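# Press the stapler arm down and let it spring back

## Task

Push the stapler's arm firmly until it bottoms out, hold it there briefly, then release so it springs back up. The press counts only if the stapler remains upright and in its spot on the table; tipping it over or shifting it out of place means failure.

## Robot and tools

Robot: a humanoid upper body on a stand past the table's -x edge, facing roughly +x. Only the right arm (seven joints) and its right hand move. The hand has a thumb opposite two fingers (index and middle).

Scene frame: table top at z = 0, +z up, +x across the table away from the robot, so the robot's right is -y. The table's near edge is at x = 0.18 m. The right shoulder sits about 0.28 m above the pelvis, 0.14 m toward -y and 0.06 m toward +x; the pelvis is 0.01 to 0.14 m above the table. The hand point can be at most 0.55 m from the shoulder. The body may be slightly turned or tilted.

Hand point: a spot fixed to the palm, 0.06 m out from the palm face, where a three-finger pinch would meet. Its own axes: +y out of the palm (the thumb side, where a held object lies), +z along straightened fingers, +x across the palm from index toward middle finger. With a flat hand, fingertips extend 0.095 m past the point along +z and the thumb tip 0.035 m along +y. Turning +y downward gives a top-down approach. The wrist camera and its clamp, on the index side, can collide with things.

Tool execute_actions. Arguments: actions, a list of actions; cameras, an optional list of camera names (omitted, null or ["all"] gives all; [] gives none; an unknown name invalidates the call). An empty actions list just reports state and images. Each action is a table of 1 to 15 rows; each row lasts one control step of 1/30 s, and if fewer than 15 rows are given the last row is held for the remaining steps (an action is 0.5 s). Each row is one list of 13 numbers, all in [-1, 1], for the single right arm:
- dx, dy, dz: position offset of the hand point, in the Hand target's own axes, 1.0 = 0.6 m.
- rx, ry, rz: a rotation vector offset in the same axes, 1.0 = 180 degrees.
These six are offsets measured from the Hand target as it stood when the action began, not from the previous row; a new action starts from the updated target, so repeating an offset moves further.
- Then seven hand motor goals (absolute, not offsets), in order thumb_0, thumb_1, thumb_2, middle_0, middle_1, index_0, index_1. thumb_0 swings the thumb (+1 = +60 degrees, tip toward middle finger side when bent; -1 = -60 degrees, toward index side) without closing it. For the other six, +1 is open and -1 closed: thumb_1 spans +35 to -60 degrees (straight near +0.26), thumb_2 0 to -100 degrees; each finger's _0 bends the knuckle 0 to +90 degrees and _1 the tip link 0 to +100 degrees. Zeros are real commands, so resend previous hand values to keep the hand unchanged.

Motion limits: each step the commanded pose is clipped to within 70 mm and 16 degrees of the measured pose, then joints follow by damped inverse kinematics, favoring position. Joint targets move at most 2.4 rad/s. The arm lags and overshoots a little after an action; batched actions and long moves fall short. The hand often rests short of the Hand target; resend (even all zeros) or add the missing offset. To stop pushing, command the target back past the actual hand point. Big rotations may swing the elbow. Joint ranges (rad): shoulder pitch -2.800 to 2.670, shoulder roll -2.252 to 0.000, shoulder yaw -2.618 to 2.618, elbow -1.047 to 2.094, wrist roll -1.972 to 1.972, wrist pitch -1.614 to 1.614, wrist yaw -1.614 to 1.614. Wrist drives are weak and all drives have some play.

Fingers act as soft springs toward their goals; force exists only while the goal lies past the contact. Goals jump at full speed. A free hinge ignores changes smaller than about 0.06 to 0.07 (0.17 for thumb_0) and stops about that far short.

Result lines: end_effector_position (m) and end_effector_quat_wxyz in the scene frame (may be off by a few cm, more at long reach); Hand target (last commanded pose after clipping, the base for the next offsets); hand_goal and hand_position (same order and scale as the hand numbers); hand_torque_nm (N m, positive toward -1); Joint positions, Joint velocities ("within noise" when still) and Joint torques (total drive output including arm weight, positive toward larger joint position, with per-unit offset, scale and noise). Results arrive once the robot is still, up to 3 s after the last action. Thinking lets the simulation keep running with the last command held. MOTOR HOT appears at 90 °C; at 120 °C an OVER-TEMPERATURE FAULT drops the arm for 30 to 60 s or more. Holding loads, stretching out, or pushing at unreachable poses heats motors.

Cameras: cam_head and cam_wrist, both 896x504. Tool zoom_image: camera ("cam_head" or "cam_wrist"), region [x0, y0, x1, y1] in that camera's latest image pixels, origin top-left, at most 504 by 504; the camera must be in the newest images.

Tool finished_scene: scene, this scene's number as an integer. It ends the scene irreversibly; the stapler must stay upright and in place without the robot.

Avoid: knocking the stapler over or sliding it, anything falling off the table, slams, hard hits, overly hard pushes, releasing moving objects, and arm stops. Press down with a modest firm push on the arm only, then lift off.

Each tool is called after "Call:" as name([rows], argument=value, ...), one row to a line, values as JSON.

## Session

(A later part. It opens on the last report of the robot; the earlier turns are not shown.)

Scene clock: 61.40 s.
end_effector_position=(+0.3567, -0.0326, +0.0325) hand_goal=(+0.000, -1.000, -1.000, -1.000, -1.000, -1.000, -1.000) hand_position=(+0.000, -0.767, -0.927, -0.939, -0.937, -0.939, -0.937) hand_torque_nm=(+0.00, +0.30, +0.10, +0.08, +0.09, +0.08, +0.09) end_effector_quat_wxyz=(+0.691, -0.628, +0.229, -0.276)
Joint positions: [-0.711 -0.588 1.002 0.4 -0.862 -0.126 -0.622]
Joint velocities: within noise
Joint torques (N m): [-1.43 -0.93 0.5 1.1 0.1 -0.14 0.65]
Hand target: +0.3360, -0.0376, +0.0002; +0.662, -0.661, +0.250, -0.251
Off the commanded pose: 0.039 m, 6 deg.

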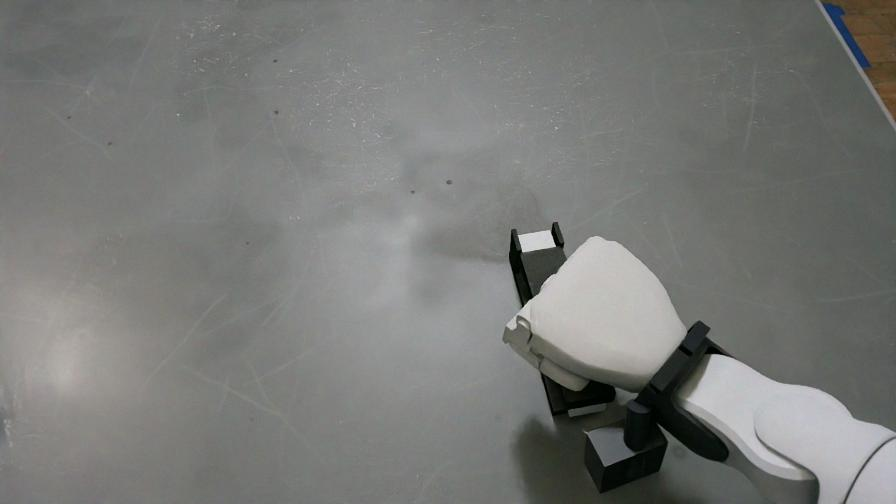

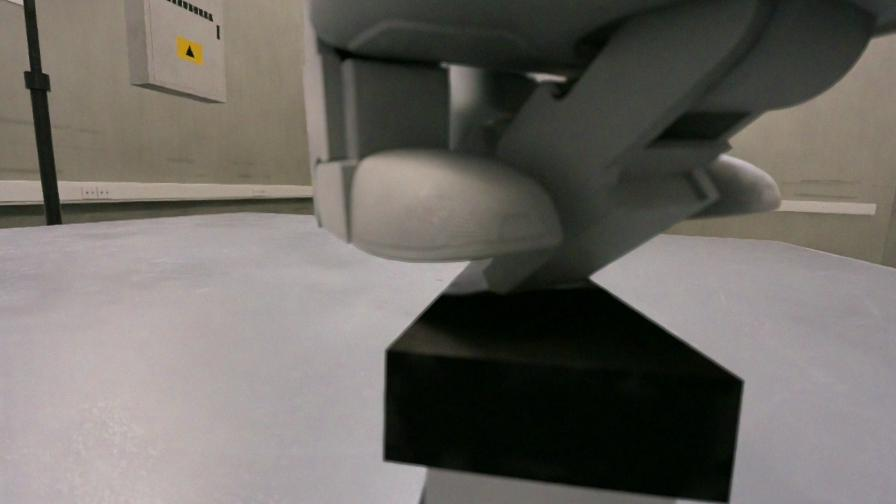

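Call:
execute_actions([
  [[0,0.01,0,0,0,0,0,-1,-1,-1,-1,-1,-1],[0,0.02,0,0,0,0,0,-1,-1,-1,-1,-1,-1],[0,0.03,0,0,0,0,0,-1,-1,-1,-1,-1,-1],[0,0.04,0,0,0,0,0,-1,-1,-1,-1,-1,-1]],
])

Call:
zoom_image(camera="cam_head", region=[480, 300, 680, 430])

Scene clock: 63.30 s.
end_effector_position=(+0.3661, -0.0269, +0.0254) hand_goal=(+0.000, -1.000, -1.000, -1.000, -1.000, -1.000, -1.000) hand_position=(+0.000, -0.834, -0.859, -0.939, -0.937, -0.939, -0.937) hand_torque_nm=(+0.00, +0.21, +0.19, +0.08, +0.09, +0.08, +0.09) end_effector_quat_wxyz=(+0.706, -0.611, +0.217, -0.284)
Joint positions: [-0.762 -0.51 1.041 0.583 -0.871 -0.166 -0.76]
Joint velocities: within noise
Joint torques (N m): [0.31 -0.82 1.3 2.74 0.07 -0.2 1.47]
Hand target: +0.3360, -0.0376, -0.0238; +0.662, -0.661, +0.250, -0.251
Off the commanded pose: 0.059 m, 9 deg.

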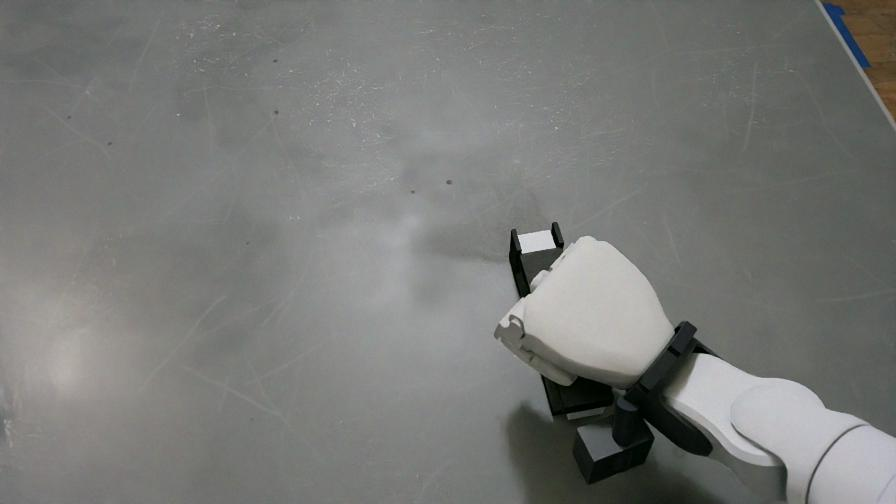

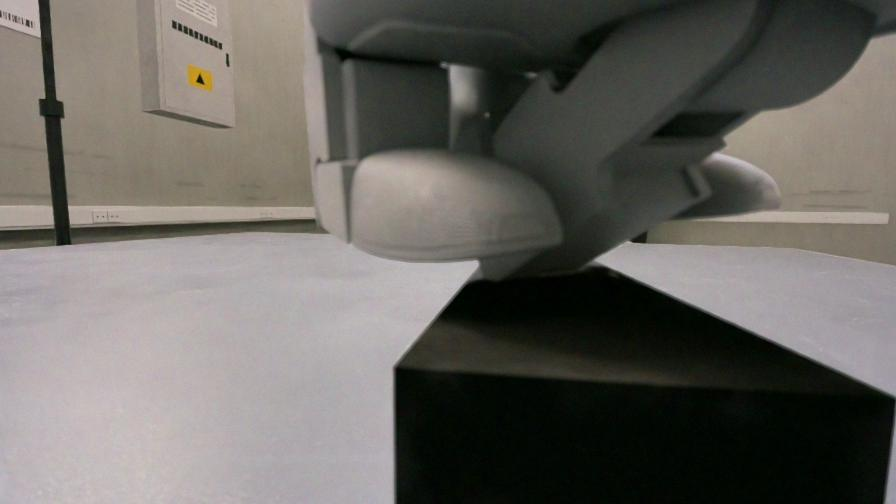

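Scaled by 2.520 from the camera's 896x504 image, which has a finer 1280x720 frame.

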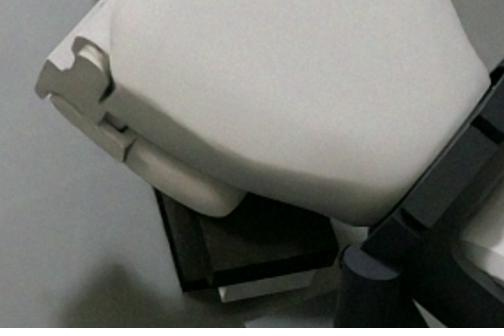

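Call:
execute_actions([
  [[0,-0.03,0,0,0,0,0,-1,-1,-1,-1,-1,-1],[0,-0.05,0,0,0,0,0,-1,-1,-1,-1,-1,-1],[0,-0.07,0,0,0,0,0,-1,-1,-1,-1,-1,-1],[-0.005,-0.09,-0.005,0,0,0,0,-1,-1,-1,-1,-1,-1],[-0.01,-0.11,-0.01,0,0,0,0,-1,-1,-1,-1,-1,-1],[-0.01,-0.13,-0.01,0,0,0,0,-1,-1,-1,-1,-1,-1],[-0.01,-0.15,-0.01,0,0,0,0,-1,-1,-1,-1,-1,-1]],
  [[0,0,0,0,0,0,0,-1,-1,-1,-1,-1,-1]],
])

Scene clock: 66.70 s.
end_effector_position=(+0.3325, -0.0378, +0.0700) hand_goal=(+0.000, -1.000, -1.000, -1.000, -1.000, -1.000, -1.000) hand_position=(+0.000, -0.837, -0.858, -0.939, -0.937, -0.939, -0.937) hand_torque_nm=(+0.00, +0.21, +0.19, +0.08, +0.09, +0.08, +0.09) end_effector_quat_wxyz=(+0.665, -0.656, +0.249, -0.256)
Joint positions: [-0.663 -0.791 0.988 -0.06 -0.759 0.039 -0.331]
Joint velocities: within noise
Joint torques (N m): [-3.04 -2.43 -1.62 -3.66 -0.01 0.16 -0.77]
Hand target: +0.3274, -0.0382, +0.0662; +0.662, -0.661, +0.250, -0.251
Off the commanded pose: 0.006 m, 1 deg.

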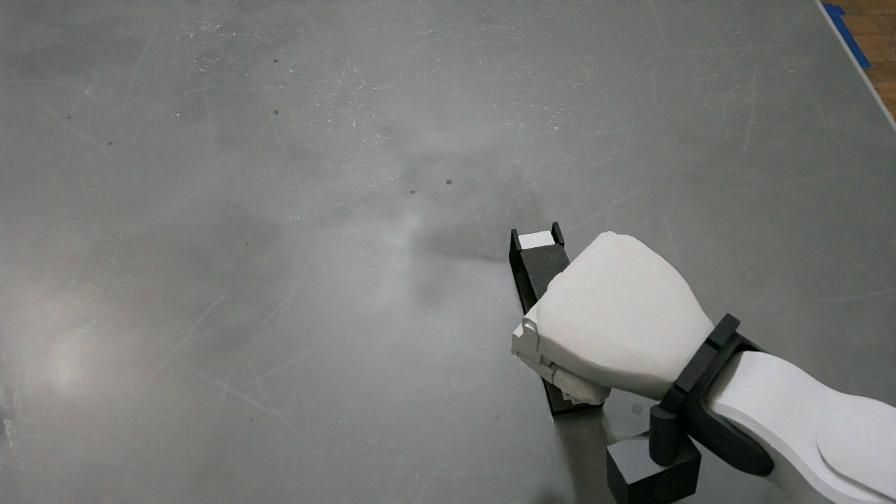

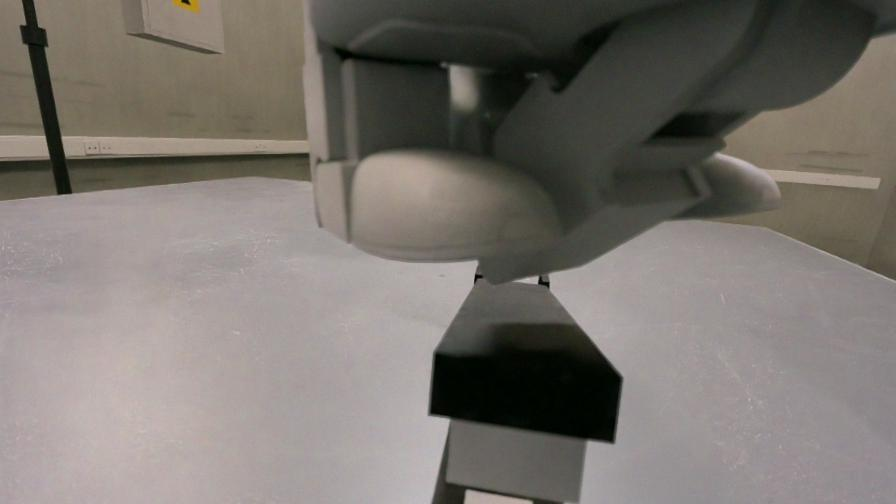

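Call:
execute_actions([
  [[0.009,0.01,0.003,0,0,0,0,-1,-1,-1,-1,-1,-1],[0.018,0.02,0.006,0,0,0,0,-1,-1,-1,-1,-1,-1],[0.018,0.03,0.006,0,0,0,0,-1,-1,-1,-1,-1,-1]],
])

Call:
execute_actions([
  [[0,0.007,0,0,0,0,0,-1,-1,-1,-1,-1,-1],[0,0.014,0,0,0,0,0,-1,-1,-1,-1,-1,-1],[0,0.02,0,0,0,0,0,-1,-1,-1,-1,-1,-1],[0,0.025,0,0,0,0,0,-1,-1,-1,-1,-1,-1]],
])

Call:
execute_actions([
  [[-0.005,0.01,-0.005,0,0,0,0,-1,-1,-1,-1,-1,-1],[-0.01,0.02,-0.008,0,0,0,0,-1,-1,-1,-1,-1,-1],[-0.015,0.03,-0.012,0,0,0,0,-1,-1,-1,-1,-1,-1],[-0.018,0.04,-0.015,0,0,0,0,-1,-1,-1,-1,-1,-1]],
])

Scene clock: 69.10 s.
end_effector_position=(+0.3395, -0.0442, +0.0518) hand_goal=(+0.000, -1.000, -1.000, -1.000, -1.000, -1.000, -1.000) hand_position=(+0.000, -0.837, -0.858, -0.939, -0.937, -0.939, -0.937) hand_torque_nm=(+0.00, +0.21, +0.19, +0.08, +0.09, +0.08, +0.09) end_effector_quat_wxyz=(+0.664, -0.656, +0.252, -0.255)
Joint positions: [-0.679 -0.752 1.003 0.097 -0.761 -0.037 -0.415]
Joint velocities: within noise
Joint torques (N m): [-4.41 -1.5 -1.4 -1.1 0.01 -0.22 -0.83]
Hand target: +0.3379, -0.0426, +0.0482; +0.662, -0.661, +0.250, -0.251
Off the commanded pose: 0.004 m, 1 deg.

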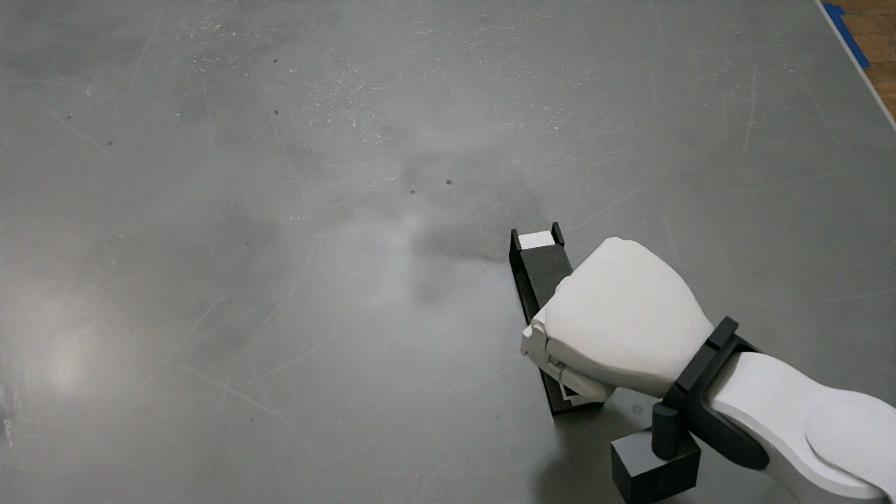

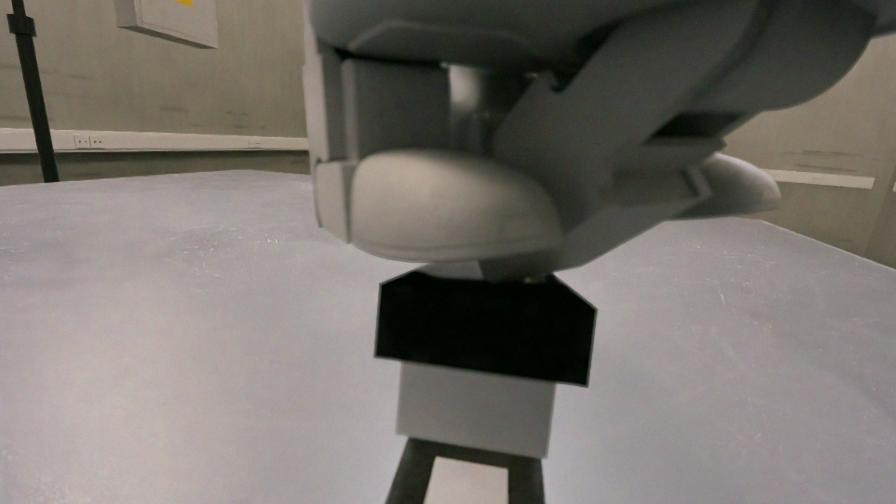

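Scene clock: 69.80 s.
end_effector_position=(+0.3456, -0.0418, +0.0458) hand_goal=(+0.000, -1.000, -1.000, -1.000, -1.000, -1.000, -1.000) hand_position=(+0.000, -0.837, -0.858, -0.939, -0.937, -0.939, -0.937) hand_torque_nm=(+0.00, +0.21, +0.19, +0.08, +0.09, +0.08, +0.09) end_effector_quat_wxyz=(+0.673, -0.646, +0.246, -0.262)
Joint positions: [-0.691 -0.708 1.011 0.189 -0.783 -0.066 -0.484]
Joint velocities: within noise
Joint torques (N m): [-3.52 -1.47 -0.73 -0.42 0 -0.21 -0.36]
Hand target: +0.3379, -0.0426, +0.0332; +0.662, -0.661, +0.250, -0.251
Off the commanded pose: 0.015 m, 3 deg.

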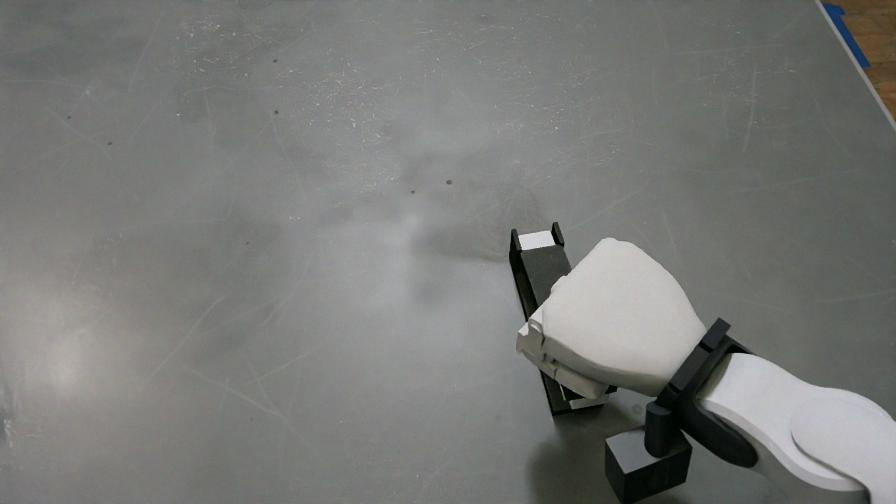

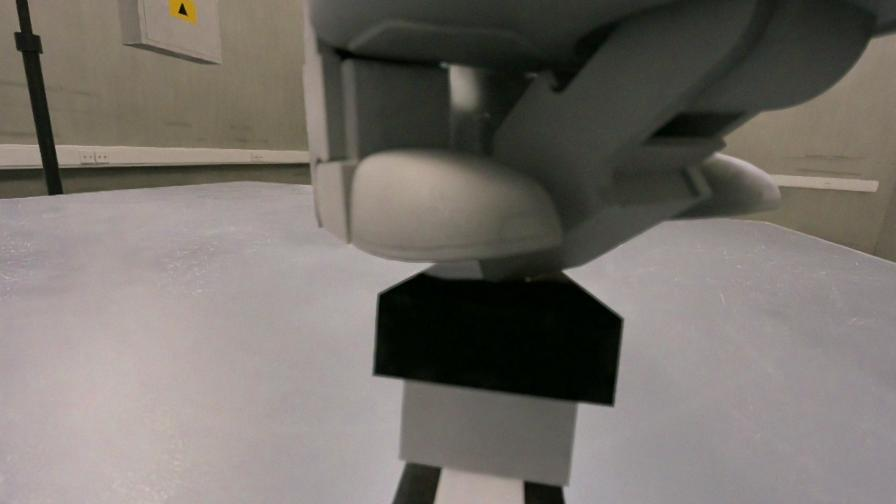

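Scene clock: 70.50 s.
end_effector_position=(+0.3432, -0.0397, +0.0360) hand_goal=(+0.000, -1.000, -1.000, -1.000, -1.000, -1.000, -1.000) hand_position=(+0.000, -0.837, -0.858, -0.939, -0.937, -0.939, -0.937) hand_torque_nm=(+0.00, +0.21, +0.19, +0.08, +0.09, +0.08, +0.09) end_effector_quat_wxyz=(+0.684, -0.635, +0.231, -0.276)
Joint positions: [-0.679 -0.674 1.05 0.252 -0.827 -0.046 -0.593]
Joint velocities: within noise
Joint torques (N m): [-1.45 -1.04 0.21 0.26 0.14 -0.2 0.32]
Hand target: +0.3239, -0.0422, +0.0092; +0.662, -0.661, +0.250, -0.251
Off the commanded pose: 0.033 m, 5 deg.

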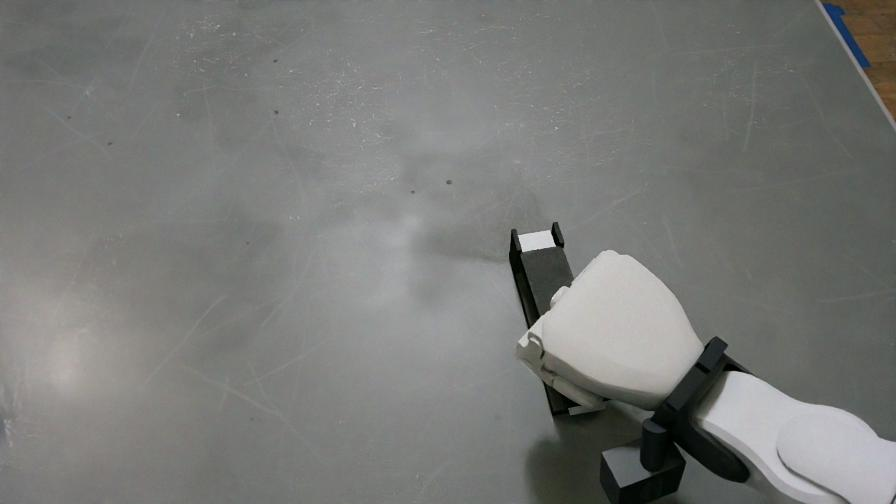

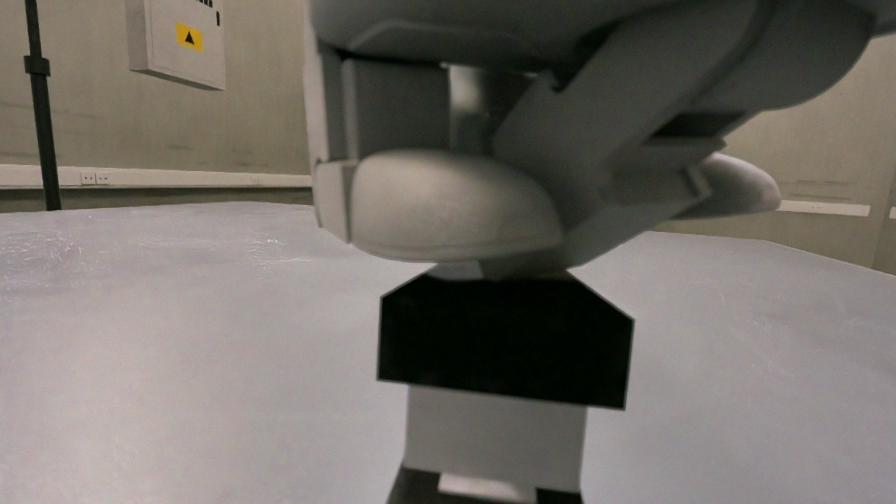

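Call:
execute_actions([
  [[-0.005,0.01,-0.004,0,0,0,0,-1,-1,-1,-1,-1,-1],[-0.01,0.02,-0.007,0,0,0,0,-1,-1,-1,-1,-1,-1],[-0.015,0.03,-0.01,0,0,0,0,-1,-1,-1,-1,-1,-1],[-0.016,0.04,-0.011,0,0,0,0,-1,-1,-1,-1,-1,-1]],
])

Call:
execute_actions([
  [[-0.005,0.01,-0.004,0,0,0,0,-1,-1,-1,-1,-1,-1],[-0.01,0.02,-0.007,0,0,0,0,-1,-1,-1,-1,-1,-1],[-0.013,0.03,-0.009,0,0,0,0,-1,-1,-1,-1,-1,-1]],
])

Scene clock: 73.23 s.
end_effector_position=(+0.3423, -0.0397, +0.0236) hand_goal=(+0.000, -1.000, -1.000, -1.000, -1.000, -1.000, -1.000) hand_position=(+0.000, -0.837, -0.858, -0.939, -0.937, -0.939, -0.937) hand_torque_nm=(+0.00, +0.21, +0.19, +0.08, +0.09, +0.08, +0.09) end_effector_quat_wxyz=(+0.691, -0.622, +0.224, -0.291)
Joint positions: [-0.671 -0.627 1.088 0.349 -0.854 -0.026 -0.706]
Joint velocities: within noise
Joint torques (N m): [-0.17 -0.38 1.16 1.27 0.13 -0.68 1.03]
Hand target: +0.3124, -0.0407, -0.0148; +0.662, -0.661, +0.250, -0.251
Off the commanded pose: 0.049 m, 8 deg.

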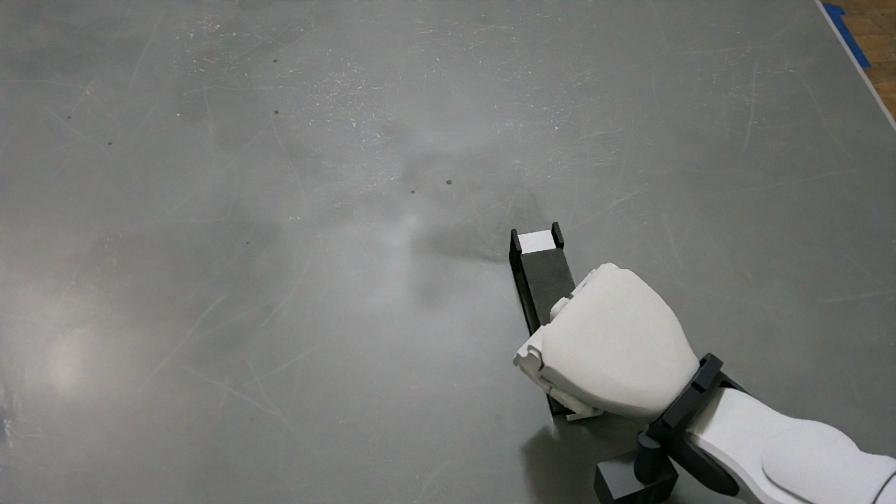

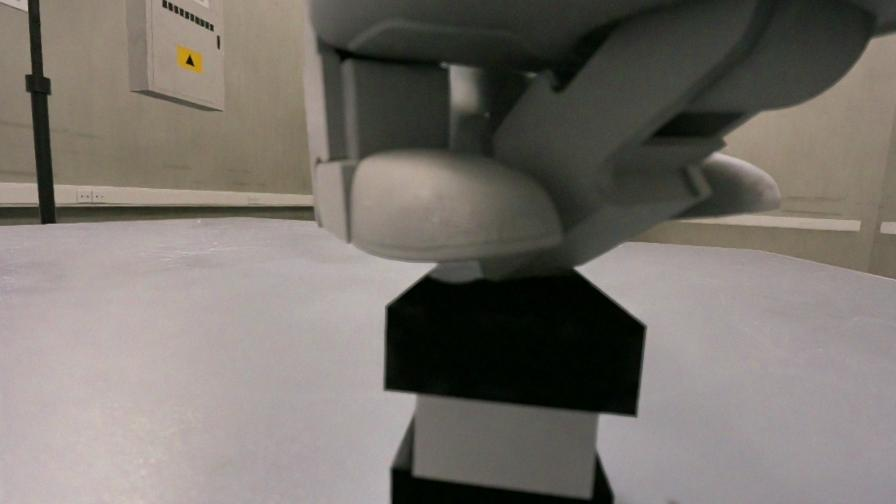

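Scene clock: 73.93 s.
end_effector_position=(+0.3408, -0.0368, +0.0188) hand_goal=(+0.000, -1.000, -1.000, -1.000, -1.000, -1.000, -1.000) hand_position=(+0.000, -0.854, -0.841, -0.939, -0.937, -0.939, -0.937) hand_torque_nm=(+0.00, +0.19, +0.22, +0.08, +0.09, +0.08, +0.09) end_effector_quat_wxyz=(+0.704, -0.606, +0.218, -0.300)
Joint positions: [-0.663 -0.591 1.109 0.411 -0.866 -0.018 -0.797]
Joint velocities: within noise
Joint torques (N m): [0.82 -0.1 2.3 2.73 -0.02 -0.64 1.89]
Hand target: +0.3030, -0.0396, -0.0328; +0.662, -0.661, +0.250, -0.251
Off the commanded pose: 0.064 m, 10 deg.

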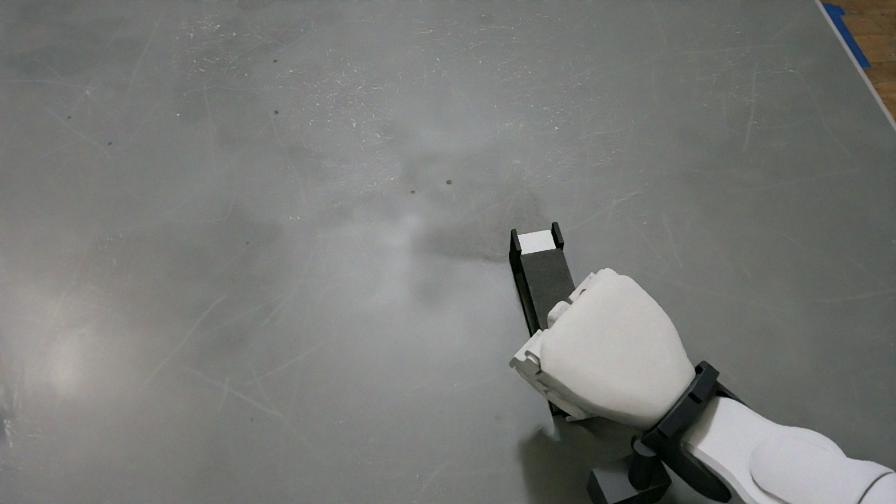

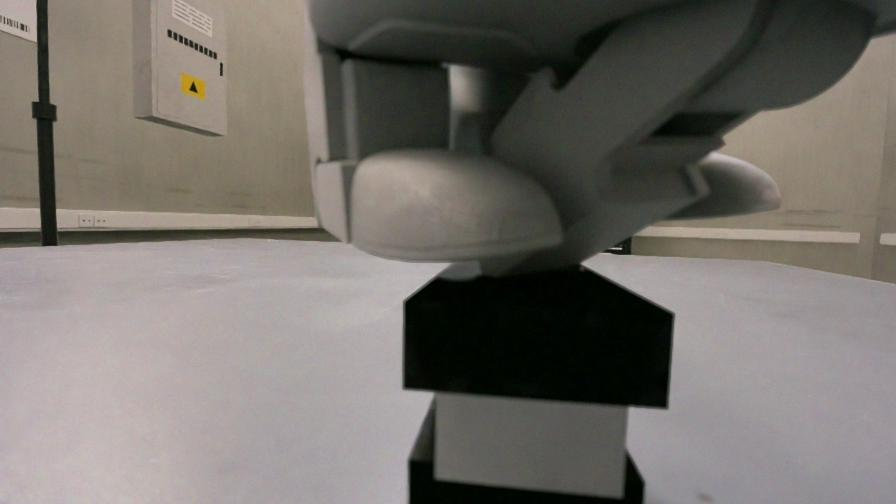

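Call:
execute_actions([
  [[0,0.01,0,0,0,0,0,-1,-1,-1,-1,-1,-1],[0,0.02,0,0,0,0,0,-1,-1,-1,-1,-1,-1],[0,0.03,0,0,0,0,0,-1,-1,-1,-1,-1,-1]],
])

Scene clock: 75.67 s.
end_effector_position=(+0.3466, -0.0253, +0.0188) hand_goal=(+0.000, -1.000, -1.000, -1.000, -1.000, -1.000, -1.000) hand_position=(+0.000, -0.871, -0.825, -0.939, -0.937, -0.939, -0.937) hand_torque_nm=(+0.00, +0.17, +0.24, +0.08, +0.09, +0.08, +0.09) end_effector_quat_wxyz=(+0.716, -0.598, +0.209, -0.294)
Joint positions: [-0.706 -0.535 1.126 0.501 -0.862 -0.053 -0.842]
Joint velocities: within noise
Joint torques (N m): [1.42 -0.77 2.07 3.78 0.19 -0.51 2.45]
Hand target: +0.3101, -0.0374, -0.0396; +0.662, -0.661, +0.250, -0.251
Off the commanded pose: 0.083 m, 12 deg; position clipped.

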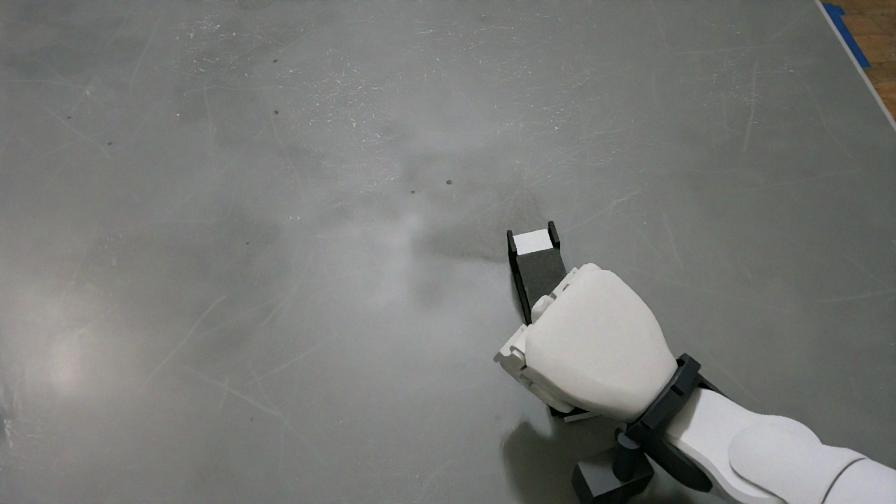

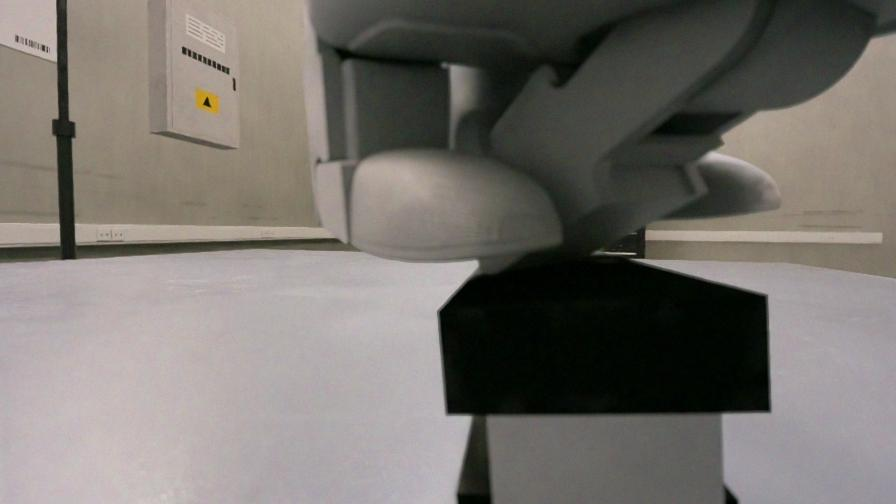

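Call:
execute_actions([
  [[0,-0.02,0,0,0,0,0,-1,-1,-1,-1,-1,-1],[0,-0.04,0,0,0,0,0,-1,-1,-1,-1,-1,-1],[0,-0.06,0,0,0,0,0,-1,-1,-1,-1,-1,-1],[0,-0.08,0,0,0,0,0,-1,-1,-1,-1,-1,-1],[0,-0.1,0,0,0,0,0,-1,-1,-1,-1,-1,-1],[0,-0.12,0,0,0,0,0,-1,-1,-1,-1,-1,-1],[0,-0.14,0,0,0,0,0,-1,-1,-1,-1,-1,-1],[0,-0.16,0,0,0,0,0,-1,-1,-1,-1,-1,-1],[0,-0.18,0,0,0,0,0,-1,-1,-1,-1,-1,-1]],
  [[0.02,-0.08,-0.05,0,0,0,0,-1,-1,-1,-1,-1,-1]],
])

Scene clock: 78.27 s.
end_effector_position=(+0.3024, -0.0658, +0.1191) hand_goal=(+0.000, -1.000, -1.000, -1.000, -1.000, -1.000, -1.000) hand_position=(+0.000, -0.871, -0.825, -0.939, -0.937, -0.939, -0.937) hand_torque_nm=(+0.00, +0.17, +0.24, +0.08, +0.09, +0.08, +0.09) end_effector_quat_wxyz=(+0.665, -0.658, +0.243, -0.255)
Joint positions: [-0.61 -1.126 0.969 -0.47 -0.626 0.149 -0.304]
Joint velocities: within noise
Joint torques (N m): [-2.37 -3.6 -2.01 -3.13 0.23 0.17 -0.84]
Hand target: +0.2988, -0.0679, +0.1163; +0.662, -0.661, +0.250, -0.251
Off the commanded pose: 0.005 m, 1 deg.

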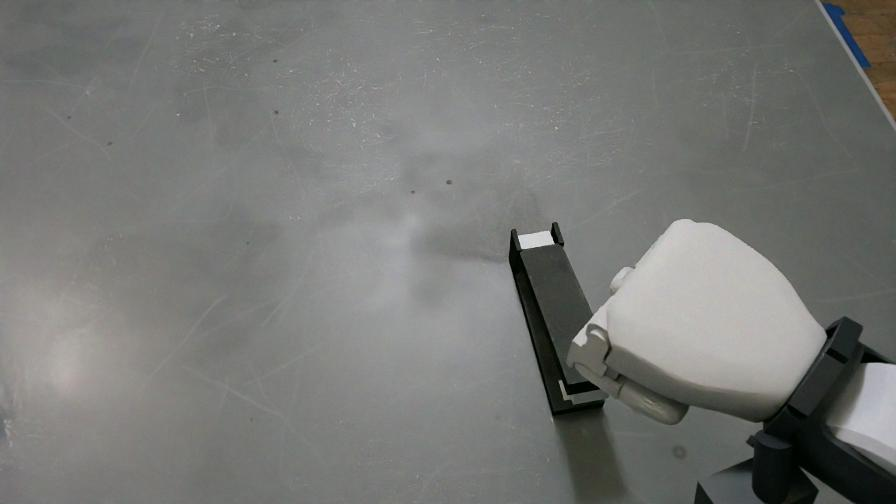

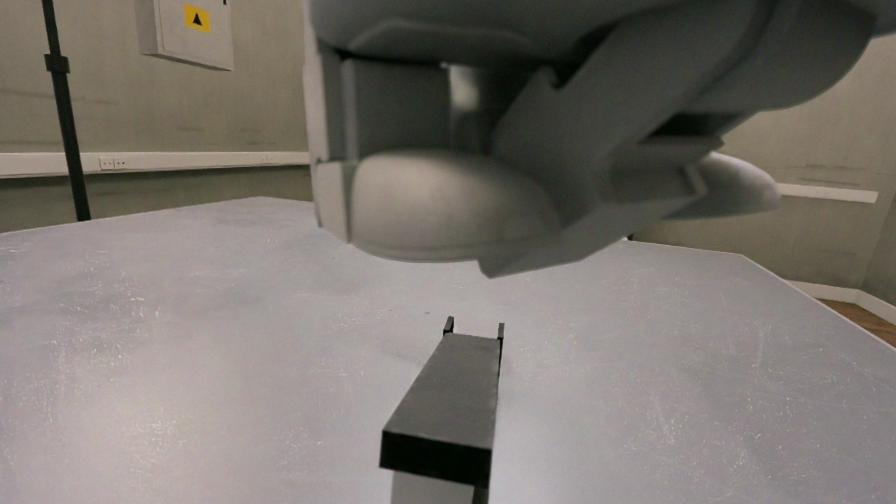

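Call:
finished_scene(scene=1)

The scene is finished: the task was done.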